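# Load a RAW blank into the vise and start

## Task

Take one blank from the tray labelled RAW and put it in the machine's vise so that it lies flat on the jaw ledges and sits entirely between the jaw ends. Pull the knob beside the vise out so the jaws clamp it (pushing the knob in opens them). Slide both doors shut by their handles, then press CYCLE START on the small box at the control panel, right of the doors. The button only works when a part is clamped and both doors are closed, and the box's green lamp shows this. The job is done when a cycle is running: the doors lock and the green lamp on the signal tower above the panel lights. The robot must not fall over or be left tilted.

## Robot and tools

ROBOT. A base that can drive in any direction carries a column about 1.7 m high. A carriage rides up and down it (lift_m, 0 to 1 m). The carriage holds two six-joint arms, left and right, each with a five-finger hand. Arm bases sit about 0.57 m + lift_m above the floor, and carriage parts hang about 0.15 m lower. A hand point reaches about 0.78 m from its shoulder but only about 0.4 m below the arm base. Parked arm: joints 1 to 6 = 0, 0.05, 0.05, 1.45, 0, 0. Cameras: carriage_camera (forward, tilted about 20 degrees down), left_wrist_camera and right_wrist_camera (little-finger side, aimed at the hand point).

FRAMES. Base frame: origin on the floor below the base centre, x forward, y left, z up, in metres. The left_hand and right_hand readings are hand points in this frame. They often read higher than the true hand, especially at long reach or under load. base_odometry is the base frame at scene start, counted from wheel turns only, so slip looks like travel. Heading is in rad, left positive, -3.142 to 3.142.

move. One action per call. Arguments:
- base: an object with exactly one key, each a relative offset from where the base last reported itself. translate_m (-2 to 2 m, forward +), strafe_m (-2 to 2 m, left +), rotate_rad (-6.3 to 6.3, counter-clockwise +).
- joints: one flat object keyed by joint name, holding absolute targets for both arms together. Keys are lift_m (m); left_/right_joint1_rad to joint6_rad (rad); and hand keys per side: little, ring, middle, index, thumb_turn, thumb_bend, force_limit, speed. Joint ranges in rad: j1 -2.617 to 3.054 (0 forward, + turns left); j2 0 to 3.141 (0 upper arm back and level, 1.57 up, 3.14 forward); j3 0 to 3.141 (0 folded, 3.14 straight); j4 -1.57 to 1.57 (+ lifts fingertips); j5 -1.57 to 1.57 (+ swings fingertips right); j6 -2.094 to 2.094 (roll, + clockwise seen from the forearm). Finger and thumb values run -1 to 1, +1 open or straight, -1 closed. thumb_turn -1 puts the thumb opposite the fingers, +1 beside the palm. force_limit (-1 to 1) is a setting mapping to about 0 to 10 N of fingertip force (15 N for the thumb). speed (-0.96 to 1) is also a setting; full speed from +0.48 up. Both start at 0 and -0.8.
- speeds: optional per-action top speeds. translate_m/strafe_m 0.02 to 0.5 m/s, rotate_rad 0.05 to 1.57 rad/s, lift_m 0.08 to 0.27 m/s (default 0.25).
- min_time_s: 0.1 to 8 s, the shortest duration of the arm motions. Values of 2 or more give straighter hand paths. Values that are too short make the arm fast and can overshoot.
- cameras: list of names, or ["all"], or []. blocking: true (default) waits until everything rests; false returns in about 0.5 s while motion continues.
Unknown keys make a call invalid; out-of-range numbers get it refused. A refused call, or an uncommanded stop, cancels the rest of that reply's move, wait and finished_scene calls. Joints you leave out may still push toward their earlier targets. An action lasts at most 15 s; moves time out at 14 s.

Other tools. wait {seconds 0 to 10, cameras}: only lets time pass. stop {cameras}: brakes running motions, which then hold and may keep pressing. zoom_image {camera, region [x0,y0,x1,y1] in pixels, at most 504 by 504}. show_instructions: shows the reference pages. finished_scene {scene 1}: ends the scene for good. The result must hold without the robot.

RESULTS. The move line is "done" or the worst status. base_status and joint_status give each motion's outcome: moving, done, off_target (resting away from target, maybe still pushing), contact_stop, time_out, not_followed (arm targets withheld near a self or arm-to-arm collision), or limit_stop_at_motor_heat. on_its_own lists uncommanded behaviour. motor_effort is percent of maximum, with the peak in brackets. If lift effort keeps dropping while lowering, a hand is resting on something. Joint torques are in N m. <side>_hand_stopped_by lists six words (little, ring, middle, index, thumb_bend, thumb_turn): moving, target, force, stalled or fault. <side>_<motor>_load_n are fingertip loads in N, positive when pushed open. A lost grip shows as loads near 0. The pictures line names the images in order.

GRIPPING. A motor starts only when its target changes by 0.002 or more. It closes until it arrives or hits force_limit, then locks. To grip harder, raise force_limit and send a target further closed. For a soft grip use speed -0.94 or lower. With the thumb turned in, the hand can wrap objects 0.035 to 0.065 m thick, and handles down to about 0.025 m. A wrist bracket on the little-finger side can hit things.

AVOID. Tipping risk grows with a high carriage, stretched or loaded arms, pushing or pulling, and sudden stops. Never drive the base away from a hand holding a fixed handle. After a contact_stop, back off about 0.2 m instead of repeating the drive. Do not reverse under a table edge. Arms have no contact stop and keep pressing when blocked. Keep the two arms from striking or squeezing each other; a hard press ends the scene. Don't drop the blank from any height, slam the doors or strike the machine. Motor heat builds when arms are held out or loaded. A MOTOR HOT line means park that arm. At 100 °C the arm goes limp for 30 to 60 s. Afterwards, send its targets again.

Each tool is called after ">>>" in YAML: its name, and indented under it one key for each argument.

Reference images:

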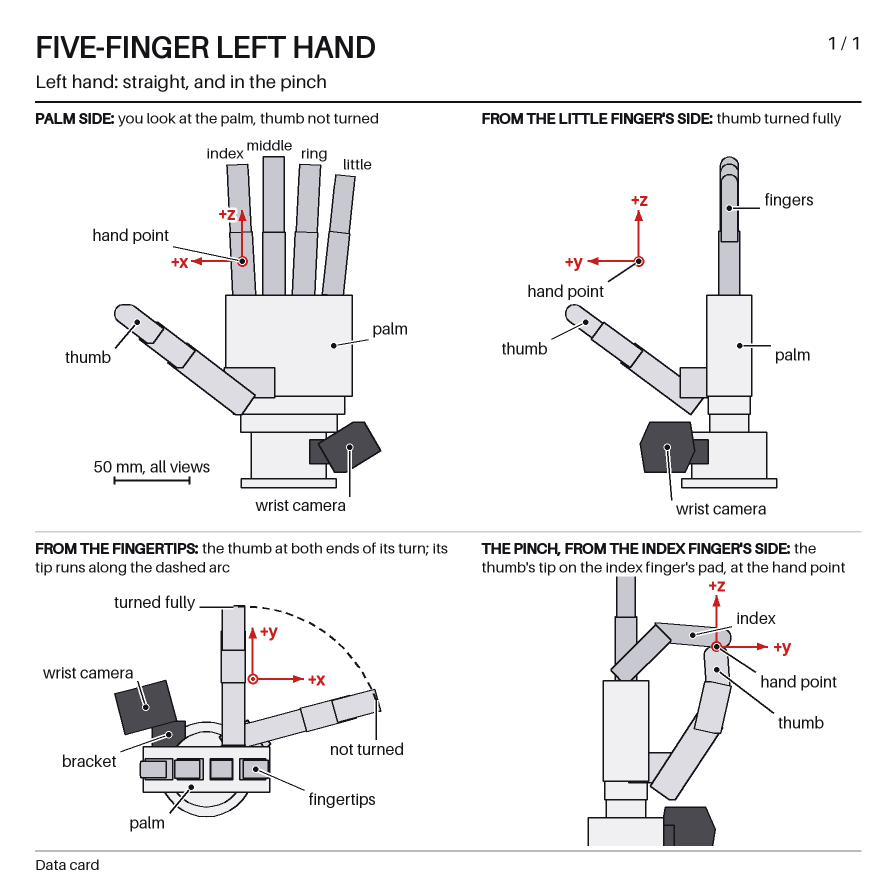

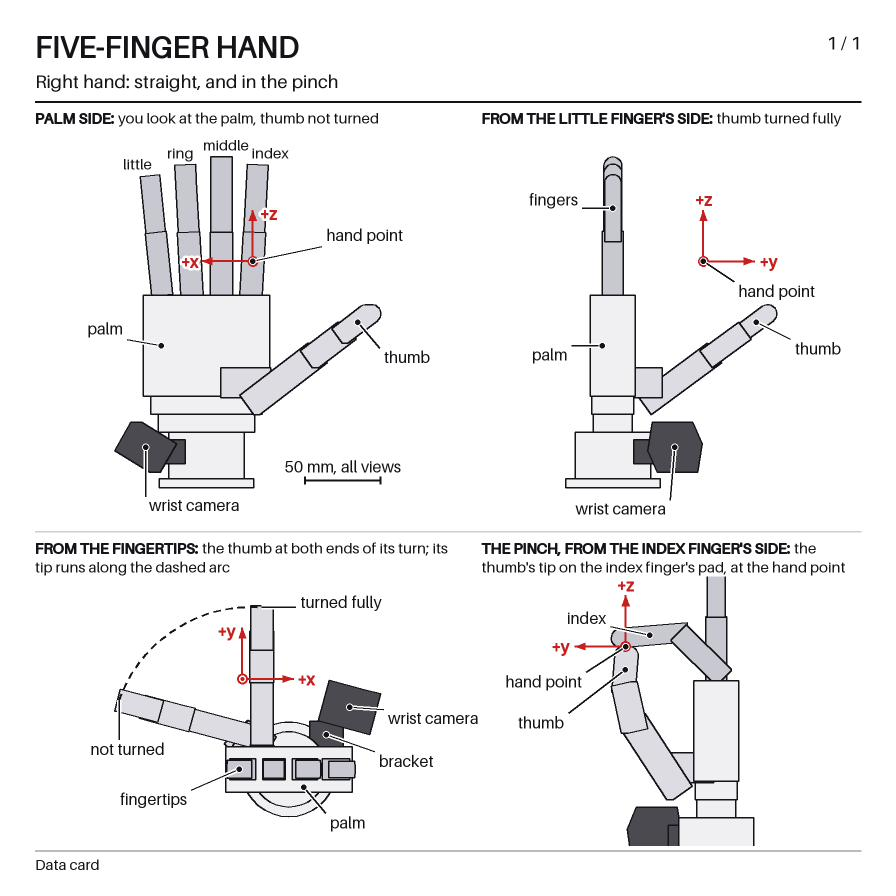

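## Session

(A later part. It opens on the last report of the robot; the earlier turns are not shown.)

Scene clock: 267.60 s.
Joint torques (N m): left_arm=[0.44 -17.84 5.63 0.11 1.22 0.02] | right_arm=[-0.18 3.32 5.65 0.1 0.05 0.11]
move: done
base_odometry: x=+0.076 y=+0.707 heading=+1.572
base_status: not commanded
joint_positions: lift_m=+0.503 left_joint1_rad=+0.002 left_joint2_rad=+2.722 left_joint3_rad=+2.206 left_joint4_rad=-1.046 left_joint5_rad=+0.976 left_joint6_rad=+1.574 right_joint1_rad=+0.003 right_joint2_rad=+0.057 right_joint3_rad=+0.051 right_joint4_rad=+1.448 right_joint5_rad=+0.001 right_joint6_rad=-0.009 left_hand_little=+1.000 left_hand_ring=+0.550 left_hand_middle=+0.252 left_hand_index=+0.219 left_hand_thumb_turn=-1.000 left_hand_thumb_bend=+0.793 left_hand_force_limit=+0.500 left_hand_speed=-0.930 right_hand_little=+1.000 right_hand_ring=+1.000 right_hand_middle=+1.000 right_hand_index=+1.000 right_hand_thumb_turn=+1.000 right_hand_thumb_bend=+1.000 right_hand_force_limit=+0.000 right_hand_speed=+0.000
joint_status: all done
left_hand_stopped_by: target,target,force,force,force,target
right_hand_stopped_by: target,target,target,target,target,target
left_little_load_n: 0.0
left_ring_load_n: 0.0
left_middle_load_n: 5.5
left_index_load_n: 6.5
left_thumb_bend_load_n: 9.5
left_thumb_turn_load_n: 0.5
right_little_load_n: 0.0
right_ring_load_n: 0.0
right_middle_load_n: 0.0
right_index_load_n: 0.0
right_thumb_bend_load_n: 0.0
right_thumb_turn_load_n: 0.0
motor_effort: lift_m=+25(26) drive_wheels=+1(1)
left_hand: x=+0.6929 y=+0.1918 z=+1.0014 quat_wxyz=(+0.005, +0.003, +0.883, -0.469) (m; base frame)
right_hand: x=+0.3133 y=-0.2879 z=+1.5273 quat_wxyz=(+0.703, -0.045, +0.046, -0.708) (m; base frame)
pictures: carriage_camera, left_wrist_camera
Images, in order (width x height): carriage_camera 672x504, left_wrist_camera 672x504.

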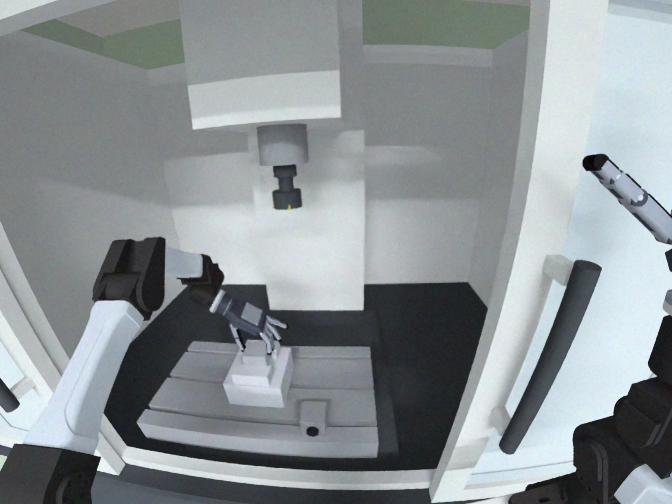

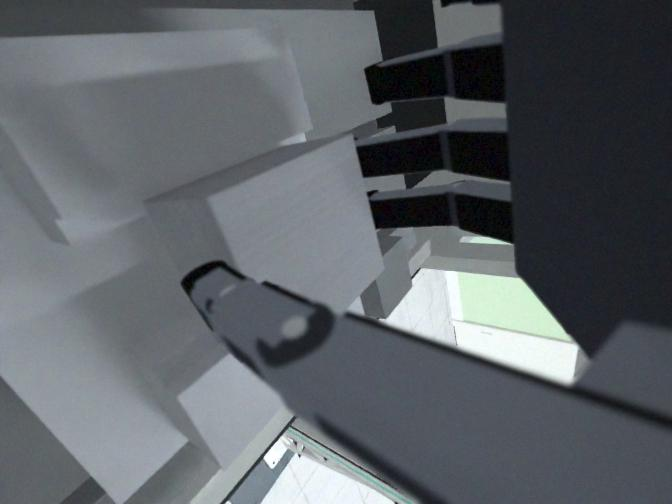

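>>> move:
  base: {"translate_m": 0.003}
  speeds: {"translate_m": 0.02}

>>> move:
  base: {"translate_m": -0.006}
  speeds: {"translate_m": 0.02}
  cameras: ["carriage_camera", "left_wrist_camera"]

>>> zoom_image:
  camera: "carriage_camera"
  region: [232, 335, 282, 385]

Scene clock: 271.07 s.
Joint torques (N m): left_arm=[0.49 -17.77 5.6 0.21 1.2 0.03] | right_arm=[-0.2 3.23 5.57 0.05 0.05 0.11]
move: done
base_odometry: x=+0.076 y=+0.710 heading=+1.572
base_status: done
joint_positions: lift_m=+0.503 left_joint1_rad=+0.002 left_joint2_rad=+2.722 left_joint3_rad=+2.206 left_joint4_rad=-1.056 left_joint5_rad=+0.978 left_joint6_rad=+1.574 right_joint1_rad=+0.003 right_joint2_rad=+0.057 right_joint3_rad=+0.051 right_joint4_rad=+1.446 right_joint5_rad=+0.001 right_joint6_rad=-0.009 left_hand_little=+1.000 left_hand_ring=+0.550 left_hand_middle=+0.252 left_hand_index=+0.219 left_hand_thumb_turn=-1.000 left_hand_thumb_bend=+0.793 left_hand_force_limit=+0.500 left_hand_speed=-0.930 right_hand_little=+1.000 right_hand_ring=+1.000 right_hand_middle=+1.000 right_hand_index=+1.000 right_hand_thumb_turn=+1.000 right_hand_thumb_bend=+1.000 right_hand_force_limit=+0.000 right_hand_speed=+0.000
joint_status: not commanded
left_hand_stopped_by: target,target,force,force,force,target
right_hand_stopped_by: target,target,target,target,target,target
left_little_load_n: 0.0
left_ring_load_n: 0.0
left_middle_load_n: 5.5
left_index_load_n: 7.5
left_thumb_bend_load_n: 9.5
left_thumb_turn_load_n: 1.5
right_little_load_n: 0.0
right_ring_load_n: 0.0
right_middle_load_n: 0.0
right_index_load_n: 0.0
right_thumb_bend_load_n: 0.5
right_thumb_turn_load_n: 0.0
motor_effort: lift_m=+25(26) drive_wheels=-1(4)
left_hand: x=+0.6906 y=+0.1916 z=+1.0019 quat_wxyz=(+0.001, +0.000, +0.883, -0.470) (m; base frame)
right_hand: x=+0.3137 y=-0.2879 z=+1.5271 quat_wxyz=(+0.703, -0.046, +0.046, -0.708) (m; base frame)
pictures: none

Scene clock: 271.90 s.
Joint torques (N m): left_arm=[0.57 -17.73 5.68 0.06 1.1 -0.01] | right_arm=[-0.18 3.25 5.63 0 0.05 0.11]
move: done
base_odometry: x=+0.076 y=+0.704 heading=+1.572
base_status: done
joint_positions: lift_m=+0.503 left_joint1_rad=+0.002 left_joint2_rad=+2.722 left_joint3_rad=+2.206 left_joint4_rad=-1.040 left_joint5_rad=+0.982 left_joint6_rad=+1.575 right_joint1_rad=+0.003 right_joint2_rad=+0.057 right_joint3_rad=+0.051 right_joint4_rad=+1.448 right_joint5_rad=+0.001 right_joint6_rad=-0.009 left_hand_little=+1.000 left_hand_ring=+0.550 left_hand_middle=+0.252 left_hand_index=+0.219 left_hand_thumb_turn=-1.000 left_hand_thumb_bend=+0.793 left_hand_force_limit=+0.500 left_hand_speed=-0.930 right_hand_little=+1.000 right_hand_ring=+1.000 right_hand_middle=+1.000 right_hand_index=+1.000 right_hand_thumb_turn=+1.000 right_hand_thumb_bend=+1.000 right_hand_force_limit=+0.000 right_hand_speed=+0.000
joint_status: not commanded
left_hand_stopped_by: target,target,force,force,force,target
right_hand_stopped_by: target,target,target,target,target,target
left_little_load_n: -0.5
left_ring_load_n: 0.0
left_middle_load_n: 5.5
left_index_load_n: 6.5
left_thumb_bend_load_n: 10.0
left_thumb_turn_load_n: -1.0
right_little_load_n: 0.0
right_ring_load_n: 0.0
right_middle_load_n: 0.0
right_index_load_n: 0.0
right_thumb_bend_load_n: 0.0
right_thumb_turn_load_n: 0.0
motor_effort: lift_m=+25(25) drive_wheels=+0(6)
left_hand: x=+0.6944 y=+0.1909 z=+1.0020 quat_wxyz=(+0.008, +0.005, +0.882, -0.472) (m; base frame)
right_hand: x=+0.3132 y=-0.2879 z=+1.5273 quat_wxyz=(+0.703, -0.045, +0.045, -0.708) (m; base frame)
pictures: carriage_camera, left_wrist_camera
Images, in order (width x height): carriage_camera 672x504, left_wrist_camera 672x504.

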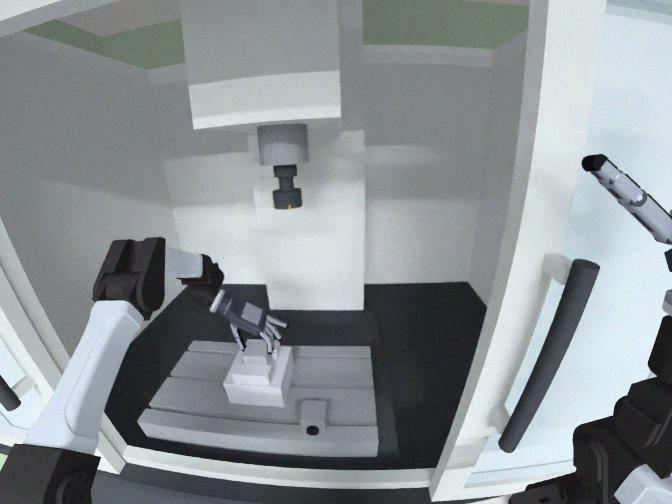

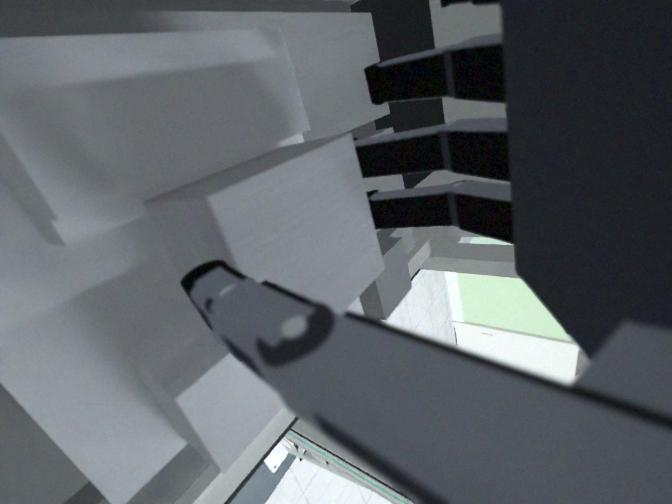

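Scaled by 10.080 from the camera's 672x504 image, which has a finer 960x720 frame.

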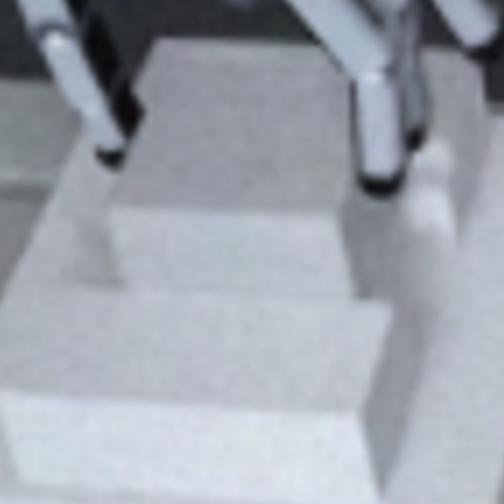

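>>> zoom_image:
  camera: "carriage_camera"
  region: [258, 345, 283, 370]

>>> zoom_image:
  camera: "left_wrist_camera"
  region: [100, 260, 420, 500]

Scaled by 20.160 from the camera's 672x504 image, which has a finer 960x720 frame.

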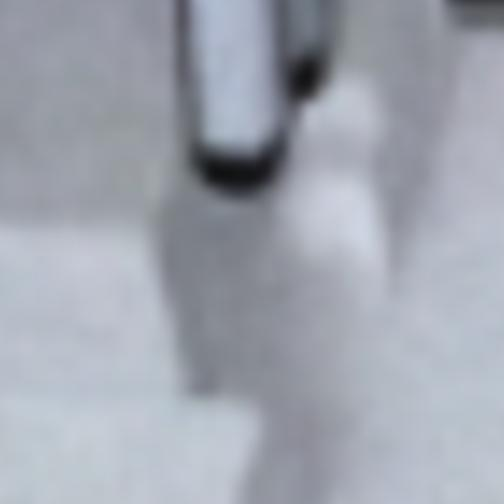

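Scaled by 1.575 from the camera's 672x504 image, which has a finer 960x720 frame.

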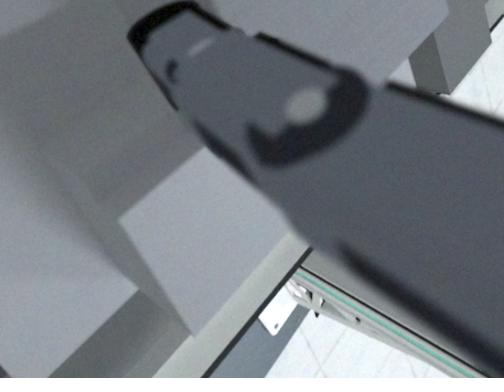

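>>> move:
  joints: {"lift_m": 0.496}
  speeds: {"lift_m": 0.08}
  cameras: ["carriage_camera", "left_wrist_camera"]

>>> zoom_image:
  camera: "carriage_camera"
  region: [232, 335, 282, 385]

>>> zoom_image:
  camera: "left_wrist_camera"
  region: [0, 50, 450, 450]

Scene clock: 272.73 s.
Joint torques (N m): left_arm=[0.05 -17.44 5.07 0.21 0.93 0.02] | right_arm=[-0.18 3.22 5.65 0.1 0.05 0.11]
move: done
base_odometry: x=+0.076 y=+0.704 heading=+1.572
base_status: not commanded
joint_positions: lift_m=+0.496 left_joint1_rad=+0.006 left_joint2_rad=+2.719 left_joint3_rad=+2.213 left_joint4_rad=-1.051 left_joint5_rad=+0.997 left_joint6_rad=+1.575 right_joint1_rad=+0.003 right_joint2_rad=+0.057 right_joint3_rad=+0.051 right_joint4_rad=+1.448 right_joint5_rad=+0.001 right_joint6_rad=-0.009 left_hand_little=+1.000 left_hand_ring=+0.550 left_hand_middle=+0.252 left_hand_index=+0.219 left_hand_thumb_turn=-1.000 left_hand_thumb_bend=+0.793 left_hand_force_limit=+0.500 left_hand_speed=-0.930 right_hand_little=+1.000 right_hand_ring=+1.000 right_hand_middle=+1.000 right_hand_index=+1.000 right_hand_thumb_turn=+1.000 right_hand_thumb_bend=+1.000 right_hand_force_limit=+0.000 right_hand_speed=+0.000
joint_status: all done
left_hand_stopped_by: target,target,force,force,force,target
right_hand_stopped_by: target,target,target,target,target,target
left_little_load_n: -0.5
left_ring_load_n: 0.0
left_middle_load_n: 5.0
left_index_load_n: 6.0
left_thumb_bend_load_n: 9.5
left_thumb_turn_load_n: -1.0
right_little_load_n: 0.0
right_ring_load_n: 0.0
right_middle_load_n: 0.0
right_index_load_n: 0.0
right_thumb_bend_load_n: 0.0
right_thumb_turn_load_n: 0.0
motor_effort: lift_m=+25(25) drive_wheels=+1(1)
left_hand: x=+0.6952 y=+0.1907 z=+1.0003 quat_wxyz=(+0.009, +0.003, +0.878, -0.478) (m; base frame)
right_hand: x=+0.3134 y=-0.2879 z=+1.5203 quat_wxyz=(+0.703, -0.045, +0.046, -0.708) (m; base frame)
pictures: carriage_camera, left_wrist_camera
Images, in order (width x height): carriage_camera 672x504, left_wrist_camera 672x504.

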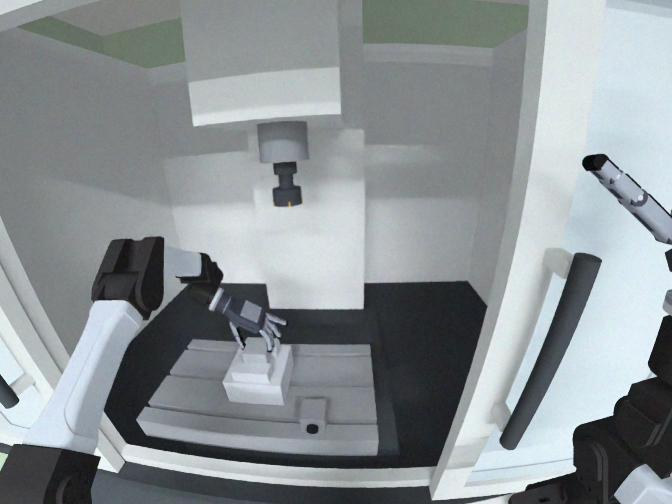

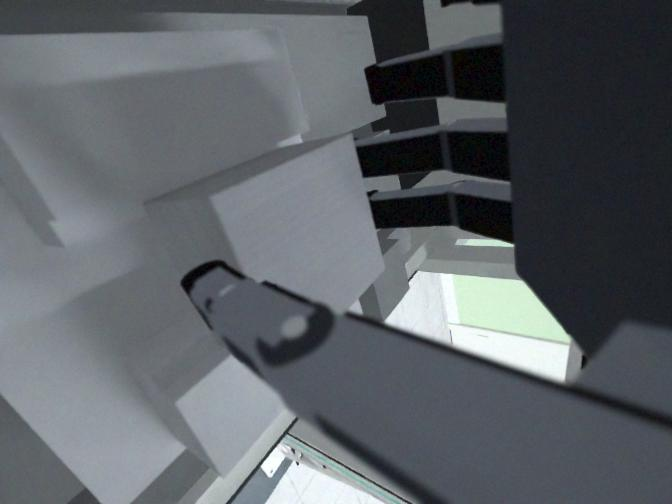

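Scaled by 10.080 from the camera's 672x504 image, which has a finer 960x720 frame.

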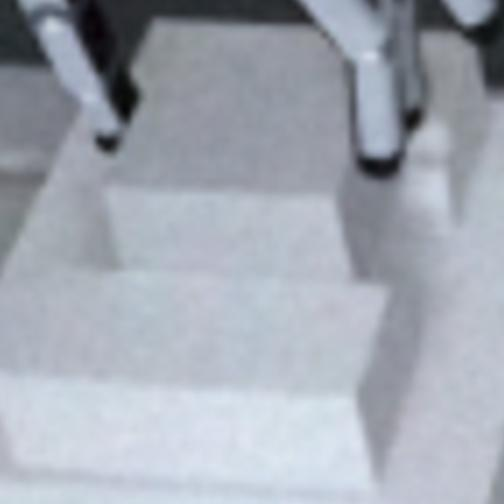

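Scaled by 1.120 from the camera's 672x504 image, which has a finer 960x720 frame.

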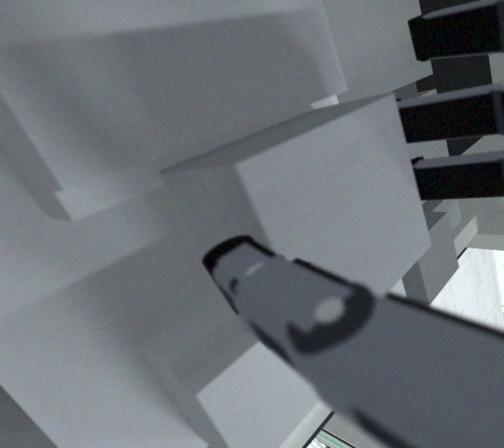

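>>> move:
  joints: {"left_hand_speed": -0.85, "left_hand_index": 0.5, "left_hand_middle": 0.5, "left_hand_thumb_bend": 0.92}
  cameras: ["carriage_camera", "left_wrist_camera"]

>>> zoom_image:
  camera: "carriage_camera"
  region: [232, 335, 282, 385]

>>> zoom_image:
  camera: "left_wrist_camera"
  region: [0, 50, 450, 450]

Scene clock: 274.13 s.
Joint torques (N m): left_arm=[0.27 -17.44 5.09 0.18 0.95 0] | right_arm=[-0.2 3.29 5.61 0.1 0.05 0.11]
move: done
base_odometry: x=+0.076 y=+0.704 heading=+1.572
base_status: not commanded
joint_positions: lift_m=+0.496 left_joint1_rad=+0.005 left_joint2_rad=+2.719 left_joint3_rad=+2.213 left_joint4_rad=-1.051 left_joint5_rad=+0.998 left_joint6_rad=+1.575 right_joint1_rad=+0.003 right_joint2_rad=+0.057 right_joint3_rad=+0.051 right_joint4_rad=+1.448 right_joint5_rad=+0.001 right_joint6_rad=-0.009 left_hand_little=+1.000 left_hand_ring=+0.550 left_hand_middle=+0.500 left_hand_index=+0.500 left_hand_thumb_turn=-1.000 left_hand_thumb_bend=+0.920 left_hand_force_limit=+0.500 left_hand_speed=-0.850 right_hand_little=+1.000 right_hand_ring=+1.000 right_hand_middle=+1.000 right_hand_index=+1.000 right_hand_thumb_turn=+1.000 right_hand_thumb_bend=+1.000 right_hand_force_limit=+0.000 right_hand_speed=+0.000
joint_status: all done
left_hand_stopped_by: target,target,target,target,target,target
right_hand_stopped_by: target,target,target,target,target,target
left_little_load_n: 0.0
left_ring_load_n: 0.0
left_middle_load_n: 0.0
left_index_load_n: 0.0
left_thumb_bend_load_n: 0.0
left_thumb_turn_load_n: 0.0
right_little_load_n: 0.0
right_ring_load_n: 0.0
right_middle_load_n: 0.0
right_index_load_n: 0.0
right_thumb_bend_load_n: 0.0
right_thumb_turn_load_n: 0.0
motor_effort: lift_m=+25(25) drive_wheels=+1(1)
left_hand: x=+0.6950 y=+0.1901 z=+1.0003 quat_wxyz=(+0.009, +0.003, +0.878, -0.478) (m; base frame)
right_hand: x=+0.3134 y=-0.2879 z=+1.5203 quat_wxyz=(+0.703, -0.045, +0.046, -0.708) (m; base frame)
pictures: carriage_camera, left_wrist_camera
Images, in order (width x height): carriage_camera 672x504, left_wrist_camera 672x504.

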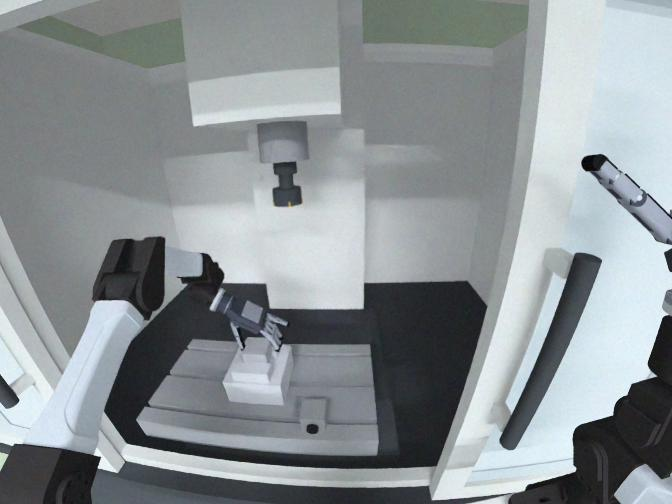

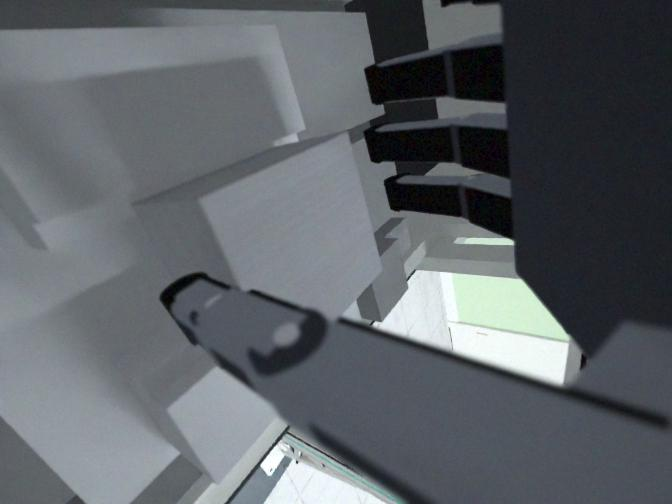

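Scaled by 10.080 from the camera's 672x504 image, which has a finer 960x720 frame.

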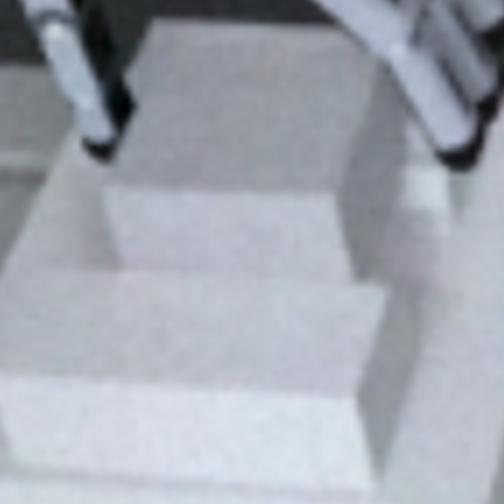

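Scaled by 1.120 from the camera's 672x504 image, which has a finer 960x720 frame.

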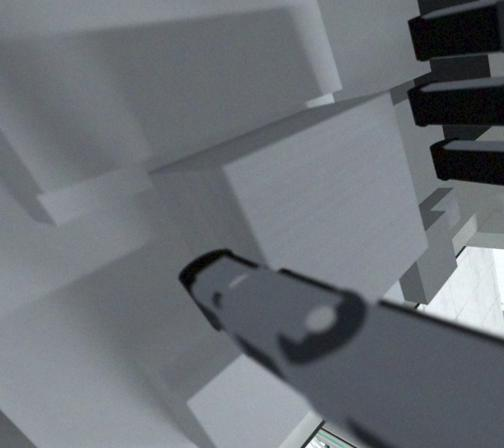

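>>> move:
  joints: {"lift_m": 0.62}
  speeds: {"lift_m": 0.08}
  cameras: ["carriage_camera", "left_wrist_camera"]

>>> zoom_image:
  camera: "carriage_camera"
  region: [220, 350, 320, 450]

>>> zoom_image:
  camera: "left_wrist_camera"
  region: [0, 100, 400, 500]

Scene clock: 276.17 s.
Joint torques (N m): left_arm=[0.13 -17.46 5.12 0.24 0.88 0.02] | right_arm=[-0.18 3.29 5.64 0.1 0.05 0.11]
move: done
base_odometry: x=+0.076 y=+0.704 heading=+1.572
base_status: not commanded
joint_positions: lift_m=+0.620 left_joint1_rad=+0.005 left_joint2_rad=+2.719 left_joint3_rad=+2.213 left_joint4_rad=-1.056 left_joint5_rad=+1.002 left_joint6_rad=+1.575 right_joint1_rad=+0.003 right_joint2_rad=+0.057 right_joint3_rad=+0.051 right_joint4_rad=+1.448 right_joint5_rad=+0.001 right_joint6_rad=-0.009 left_hand_little=+1.000 left_hand_ring=+0.550 left_hand_middle=+0.500 left_hand_index=+0.500 left_hand_thumb_turn=-1.000 left_hand_thumb_bend=+0.920 left_hand_force_limit=+0.500 left_hand_speed=-0.850 right_hand_little=+1.000 right_hand_ring=+1.000 right_hand_middle=+1.000 right_hand_index=+1.000 right_hand_thumb_turn=+1.000 right_hand_thumb_bend=+1.000 right_hand_force_limit=+0.000 right_hand_speed=+0.000
joint_status: all done
left_hand_stopped_by: target,target,target,target,target,target
right_hand_stopped_by: target,target,target,target,target,target
left_little_load_n: 0.0
left_ring_load_n: -0.5
left_middle_load_n: 0.0
left_index_load_n: 0.0
left_thumb_bend_load_n: 0.0
left_thumb_turn_load_n: 0.0
right_little_load_n: 0.0
right_ring_load_n: 0.0
right_middle_load_n: 0.0
right_index_load_n: 0.0
right_thumb_bend_load_n: 0.0
right_thumb_turn_load_n: 0.0
motor_effort: lift_m=+33(42) drive_wheels=+1(1)
left_hand: x=+0.6938 y=+0.1894 z=+1.1244 quat_wxyz=(+0.006, +0.002, +0.877, -0.480) (m; base frame)
right_hand: x=+0.3134 y=-0.2879 z=+1.6435 quat_wxyz=(+0.703, -0.045, +0.046, -0.708) (m; base frame)
pictures: carriage_camera, left_wrist_camera
Images, in order (width x height): carriage_camera 672x504, left_wrist_camera 672x504.

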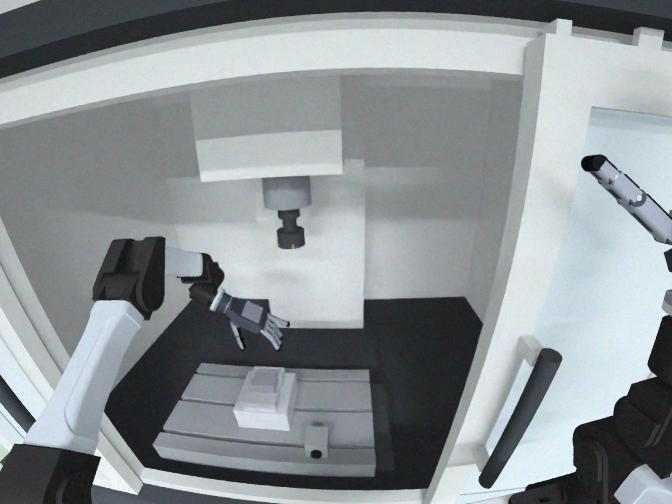

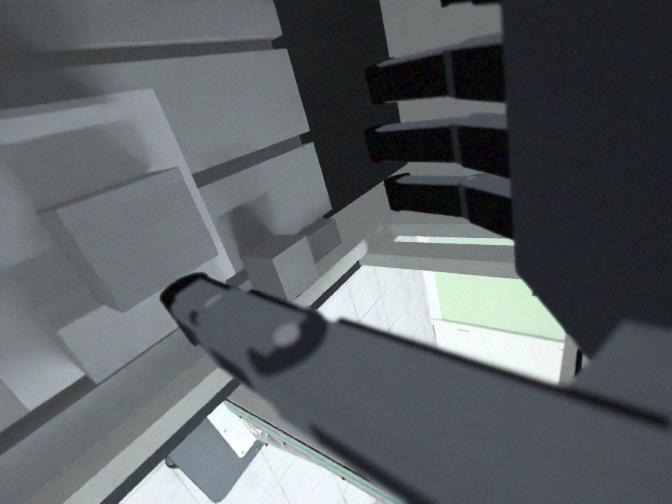

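Scaled by 5.040 from the camera's 672x504 image, which has a finer 960x720 frame.

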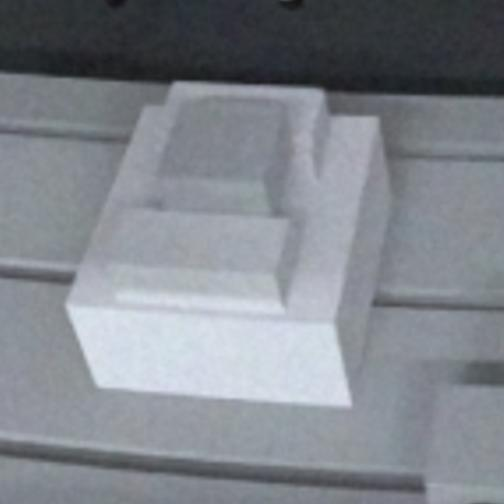

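Scaled by 1.260 from the camera's 672x504 image, which has a finer 960x720 frame.

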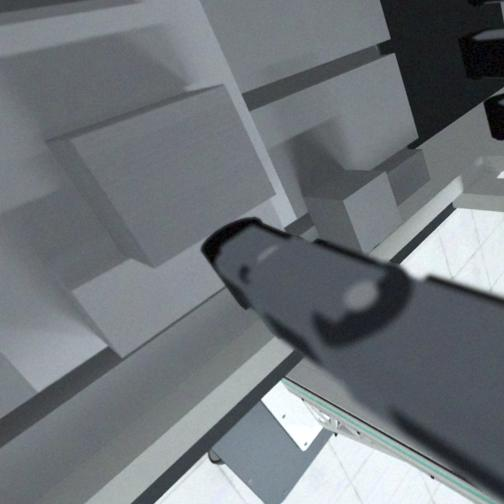

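>>> zoom_image:
  camera: "carriage_camera"
  region: [235, 362, 295, 417]

>>> zoom_image:
  camera: "left_wrist_camera"
  region: [0, 130, 240, 400]

Scaled by 8.400 from the camera's 672x504 image, which has a finer 960x720 frame.

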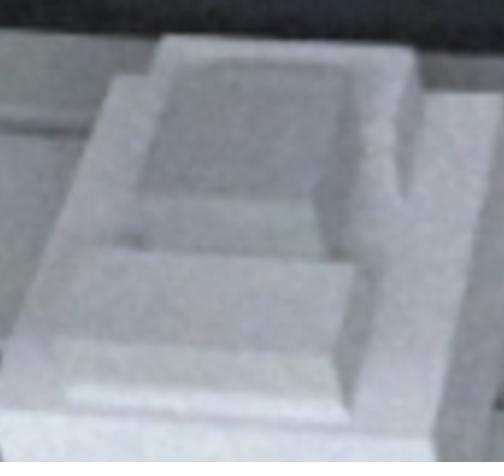

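Scaled by 1.867 from the camera's 672x504 image, which has a finer 960x720 frame.

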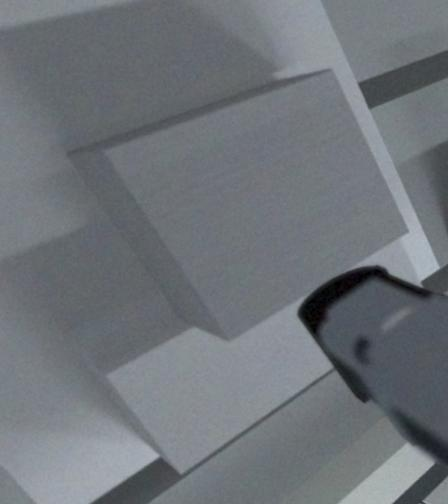

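>>> move:
  base: {"translate_m": -0.4}
  speeds: {"translate_m": 0.25}

>>> move:
  joints: {"lift_m": 0.12}
  cameras: ["carriage_camera"]

>>> zoom_image:
  camera: "carriage_camera"
  region: [240, 170, 340, 250]

Scene clock: 280.07 s.
Joint torques (N m): left_arm=[0.09 -17.36 5.09 0.24 0.89 0.03] | right_arm=[-0.18 3.29 5.65 0.09 0.05 0.11]
move: done
base_odometry: x=+0.077 y=+0.304 heading=+1.572
base_status: done
joint_positions: lift_m=+0.620 left_joint1_rad=+0.005 left_joint2_rad=+2.719 left_joint3_rad=+2.213 left_joint4_rad=-1.056 left_joint5_rad=+1.002 left_joint6_rad=+1.575 right_joint1_rad=+0.003 right_joint2_rad=+0.057 right_joint3_rad=+0.051 right_joint4_rad=+1.448 right_joint5_rad=+0.001 right_joint6_rad=-0.009 left_hand_little=+1.000 left_hand_ring=+0.550 left_hand_middle=+0.500 left_hand_index=+0.500 left_hand_thumb_turn=-1.000 left_hand_thumb_bend=+0.920 left_hand_force_limit=+0.500 left_hand_speed=-0.850 right_hand_little=+1.000 right_hand_ring=+1.000 right_hand_middle=+1.000 right_hand_index=+1.000 right_hand_thumb_turn=+1.000 right_hand_thumb_bend=+1.000 right_hand_force_limit=+0.000 right_hand_speed=+0.000
joint_status: not commanded
left_hand_stopped_by: target,target,target,target,target,target
right_hand_stopped_by: target,target,target,target,target,target
left_little_load_n: 0.0
left_ring_load_n: 0.0
left_middle_load_n: 0.0
left_index_load_n: 0.0
left_thumb_bend_load_n: 0.0
left_thumb_turn_load_n: 0.0
right_little_load_n: 0.0
right_ring_load_n: 0.0
right_middle_load_n: 0.0
right_index_load_n: 0.0
right_thumb_bend_load_n: 0.0
right_thumb_turn_load_n: 0.0
motor_effort: lift_m=+33(33) drive_wheels=-2(5)
left_hand: x=+0.6939 y=+0.1894 z=+1.1244 quat_wxyz=(+0.007, +0.002, +0.877, -0.480) (m; base frame)
right_hand: x=+0.3133 y=-0.2879 z=+1.6435 quat_wxyz=(+0.703, -0.045, +0.046, -0.708) (m; base frame)
pictures: none

Scene clock: 282.60 s.
Joint torques (N m): left_arm=[0.16 -15.72 4.25 0.07 0.92 0.02] | right_arm=[-0.18 3.28 5.64 0.1 0.05 0.11]
move: done
base_odometry: x=+0.077 y=+0.304 heading=+1.572
base_status: not commanded
joint_positions: lift_m=+0.120 left_joint1_rad=+0.005 left_joint2_rad=+2.701 left_joint3_rad=+2.226 left_joint4_rad=-1.031 left_joint5_rad=+1.000 left_joint6_rad=+1.574 right_joint1_rad=+0.003 right_joint2_rad=+0.057 right_joint3_rad=+0.051 right_joint4_rad=+1.448 right_joint5_rad=+0.001 right_joint6_rad=-0.009 left_hand_little=+1.000 left_hand_ring=+0.550 left_hand_middle=+0.500 left_hand_index=+0.500 left_hand_thumb_turn=-1.000 left_hand_thumb_bend=+0.920 left_hand_force_limit=+0.500 left_hand_speed=-0.850 right_hand_little=+1.000 right_hand_ring=+1.000 right_hand_middle=+1.000 right_hand_index=+1.000 right_hand_thumb_turn=+1.000 right_hand_thumb_bend=+1.000 right_hand_force_limit=+0.000 right_hand_speed=+0.000
joint_status: all done
left_hand_stopped_by: target,target,target,target,target,target
right_hand_stopped_by: target,target,target,target,target,target
left_little_load_n: 0.0
left_ring_load_n: 0.0
left_middle_load_n: 0.0
left_index_load_n: 0.0
left_thumb_bend_load_n: 0.0
left_thumb_turn_load_n: 0.0
right_little_load_n: 0.0
right_ring_load_n: 0.0
right_middle_load_n: 0.0
right_index_load_n: 0.0
right_thumb_bend_load_n: 0.0
right_thumb_turn_load_n: 0.0
motor_effort: lift_m=+25(26) drive_wheels=-1(2)
left_hand: x=+0.7065 y=+0.1897 z=+0.6353 quat_wxyz=(+0.031, +0.015, +0.877, -0.479) (m; base frame)
right_hand: x=+0.3133 y=-0.2879 z=+1.1442 quat_wxyz=(+0.703, -0.045, +0.046, -0.708) (m; base frame)
pictures: carriage_camera
Images, in order (width x height): carriage_camera 672x504.

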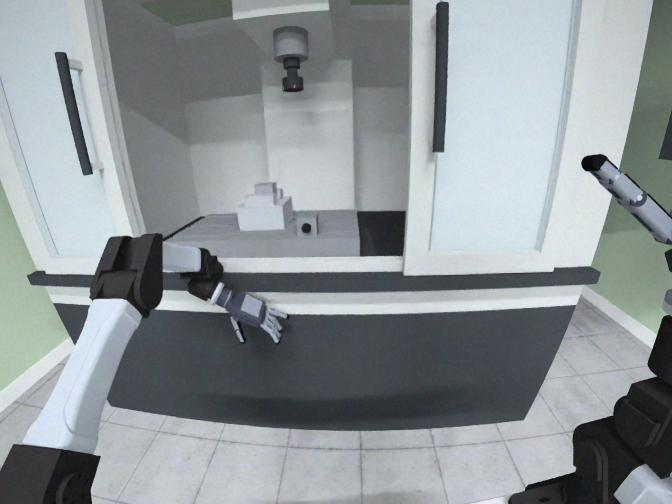

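Scaled by 5.040 from the camera's 672x504 image, which has a finer 960x720 frame.

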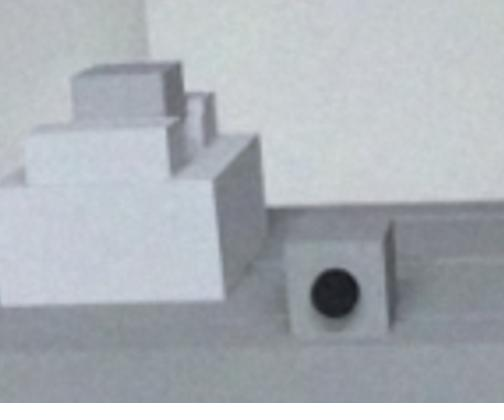

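>>> move:
  joints: {"lift_m": 0.0}
  cameras: ["carriage_camera"]

>>> zoom_image:
  camera: "carriage_camera"
  region: [230, 130, 310, 200]

Scene clock: 283.67 s.
Joint torques (N m): left_arm=[0.12 -0.87 -0.17 -0.08 0.86 0.2] | right_arm=[-0.18 3.33 5.68 0.09 0.05 0.11]
move: done
base_odometry: x=+0.077 y=+0.304 heading=+1.573
base_status: not commanded
joint_positions: lift_m=+0.001 left_joint1_rad=+0.005 left_joint2_rad=+2.552 left_joint3_rad=+2.288 left_joint4_rad=-0.970 left_joint5_rad=+1.000 left_joint6_rad=+1.559 right_joint1_rad=+0.003 right_joint2_rad=+0.057 right_joint3_rad=+0.051 right_joint4_rad=+1.448 right_joint5_rad=+0.001 right_joint6_rad=-0.009 left_hand_little=+1.000 left_hand_ring=+0.550 left_hand_middle=+0.500 left_hand_index=+0.500 left_hand_thumb_turn=-1.000 left_hand_thumb_bend=+0.920 left_hand_force_limit=+0.500 left_hand_speed=-0.850 right_hand_little=+1.000 right_hand_ring=+1.000 right_hand_middle=+1.000 right_hand_index=+1.000 right_hand_thumb_turn=+1.000 right_hand_thumb_bend=+1.000 right_hand_force_limit=+0.000 right_hand_speed=+0.000
joint_status: all done
left_hand_stopped_by: target,target,target,target,target,target
right_hand_stopped_by: target,target,target,target,target,target
left_little_load_n: 0.0
left_ring_load_n: -0.5
left_middle_load_n: 0.0
left_index_load_n: 0.0
left_thumb_bend_load_n: 0.0
left_thumb_turn_load_n: 0.0
right_little_load_n: 0.0
right_ring_load_n: 0.0
right_middle_load_n: 0.0
right_index_load_n: 0.0
right_thumb_bend_load_n: 0.0
right_thumb_turn_load_n: 0.0
motor_effort: lift_m=+22(23) drive_wheels=-2(2)
left_hand: x=+0.7555 y=+0.1897 z=+0.6064 quat_wxyz=(+0.145, +0.073, +0.866, -0.473) (m; base frame)
right_hand: x=+0.3133 y=-0.2879 z=+1.0244 quat_wxyz=(+0.703, -0.045, +0.046, -0.708) (m; base frame)
pictures: carriage_camera
Images, in order (width x height): carriage_camera 672x504.

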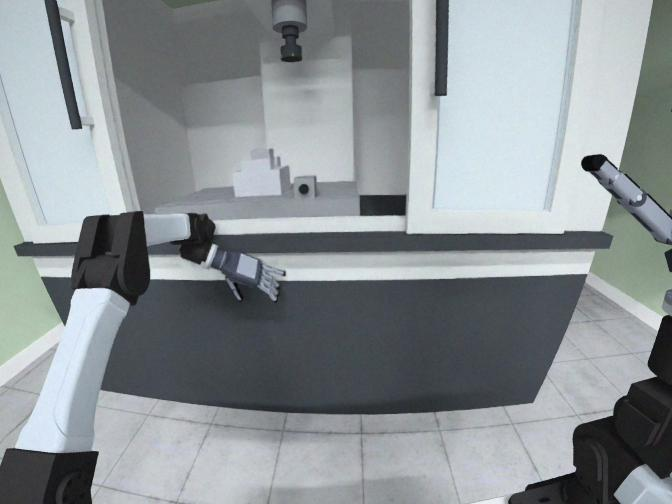

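Scaled by 6.300 from the camera's 672x504 image, which has a finer 960x720 frame.

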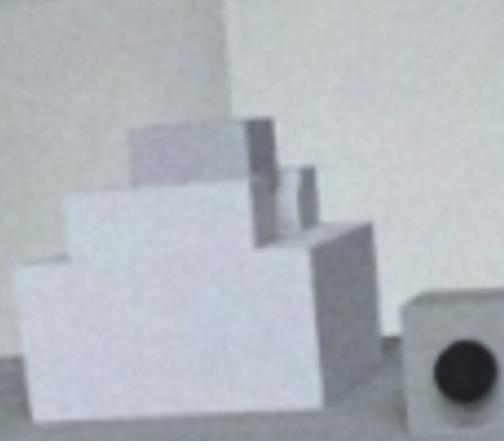

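>>> move:
  joints: {"lift_m": 0.15}
  cameras: ["carriage_camera"]

>>> zoom_image:
  camera: "carriage_camera"
  region: [235, 175, 295, 235]

Scene clock: 284.93 s.
Joint torques (N m): left_arm=[0.14 -15.24 4.36 0.24 0.88 0.18] | right_arm=[-0.18 3.28 5.64 0.09 0.05 0.11]
move: done
base_odometry: x=+0.077 y=+0.304 heading=+1.573
base_status: not commanded
joint_positions: lift_m=+0.150 left_joint1_rad=+0.005 left_joint2_rad=+2.696 left_joint3_rad=+2.223 left_joint4_rad=-1.048 left_joint5_rad=+1.004 left_joint6_rad=+1.559 right_joint1_rad=+0.003 right_joint2_rad=+0.057 right_joint3_rad=+0.051 right_joint4_rad=+1.448 right_joint5_rad=+0.001 right_joint6_rad=-0.009 left_hand_little=+1.000 left_hand_ring=+0.550 left_hand_middle=+0.500 left_hand_index=+0.500 left_hand_thumb_turn=-1.000 left_hand_thumb_bend=+0.920 left_hand_force_limit=+0.500 left_hand_speed=-0.850 right_hand_little=+1.000 right_hand_ring=+1.000 right_hand_middle=+1.000 right_hand_index=+1.000 right_hand_thumb_turn=+1.000 right_hand_thumb_bend=+1.000 right_hand_force_limit=+0.000 right_hand_speed=+0.000
joint_status: all done
left_hand_stopped_by: target,target,target,target,target,target
right_hand_stopped_by: target,target,target,target,target,target
left_little_load_n: 0.0
left_ring_load_n: 0.0
left_middle_load_n: 0.0
left_index_load_n: 0.0
left_thumb_bend_load_n: 0.0
left_thumb_turn_load_n: 0.0
right_little_load_n: 0.0
right_ring_load_n: 0.0
right_middle_load_n: 0.0
right_index_load_n: 0.0
right_thumb_bend_load_n: 0.0
right_thumb_turn_load_n: 0.0
motor_effort: lift_m=+34(38) drive_wheels=-2(3)
left_hand: x=+0.7016 y=+0.1889 z=+0.6671 quat_wxyz=(+0.020, +0.005, +0.876, -0.481) (m; base frame)
right_hand: x=+0.3133 y=-0.2879 z=+1.1735 quat_wxyz=(+0.703, -0.045, +0.046, -0.708) (m; base frame)
pictures: carriage_camera
Images, in order (width x height): carriage_camera 672x504.

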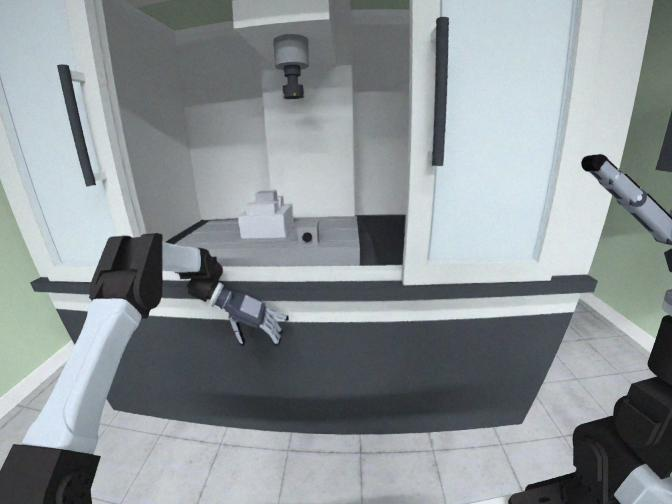

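Scaled by 8.400 from the camera's 672x504 image, which has a finer 960x720 frame.

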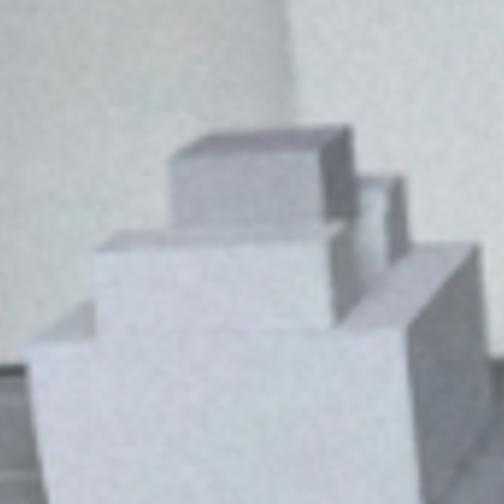

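>>> zoom_image:
  camera: "carriage_camera"
  region: [265, 185, 290, 215]

Scaled by 16.800 from the camera's 672x504 image, which has a finer 960x720 frame.

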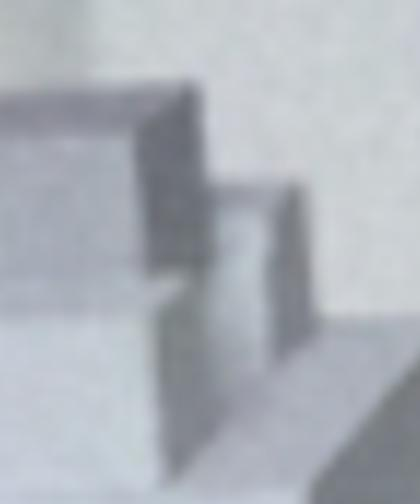

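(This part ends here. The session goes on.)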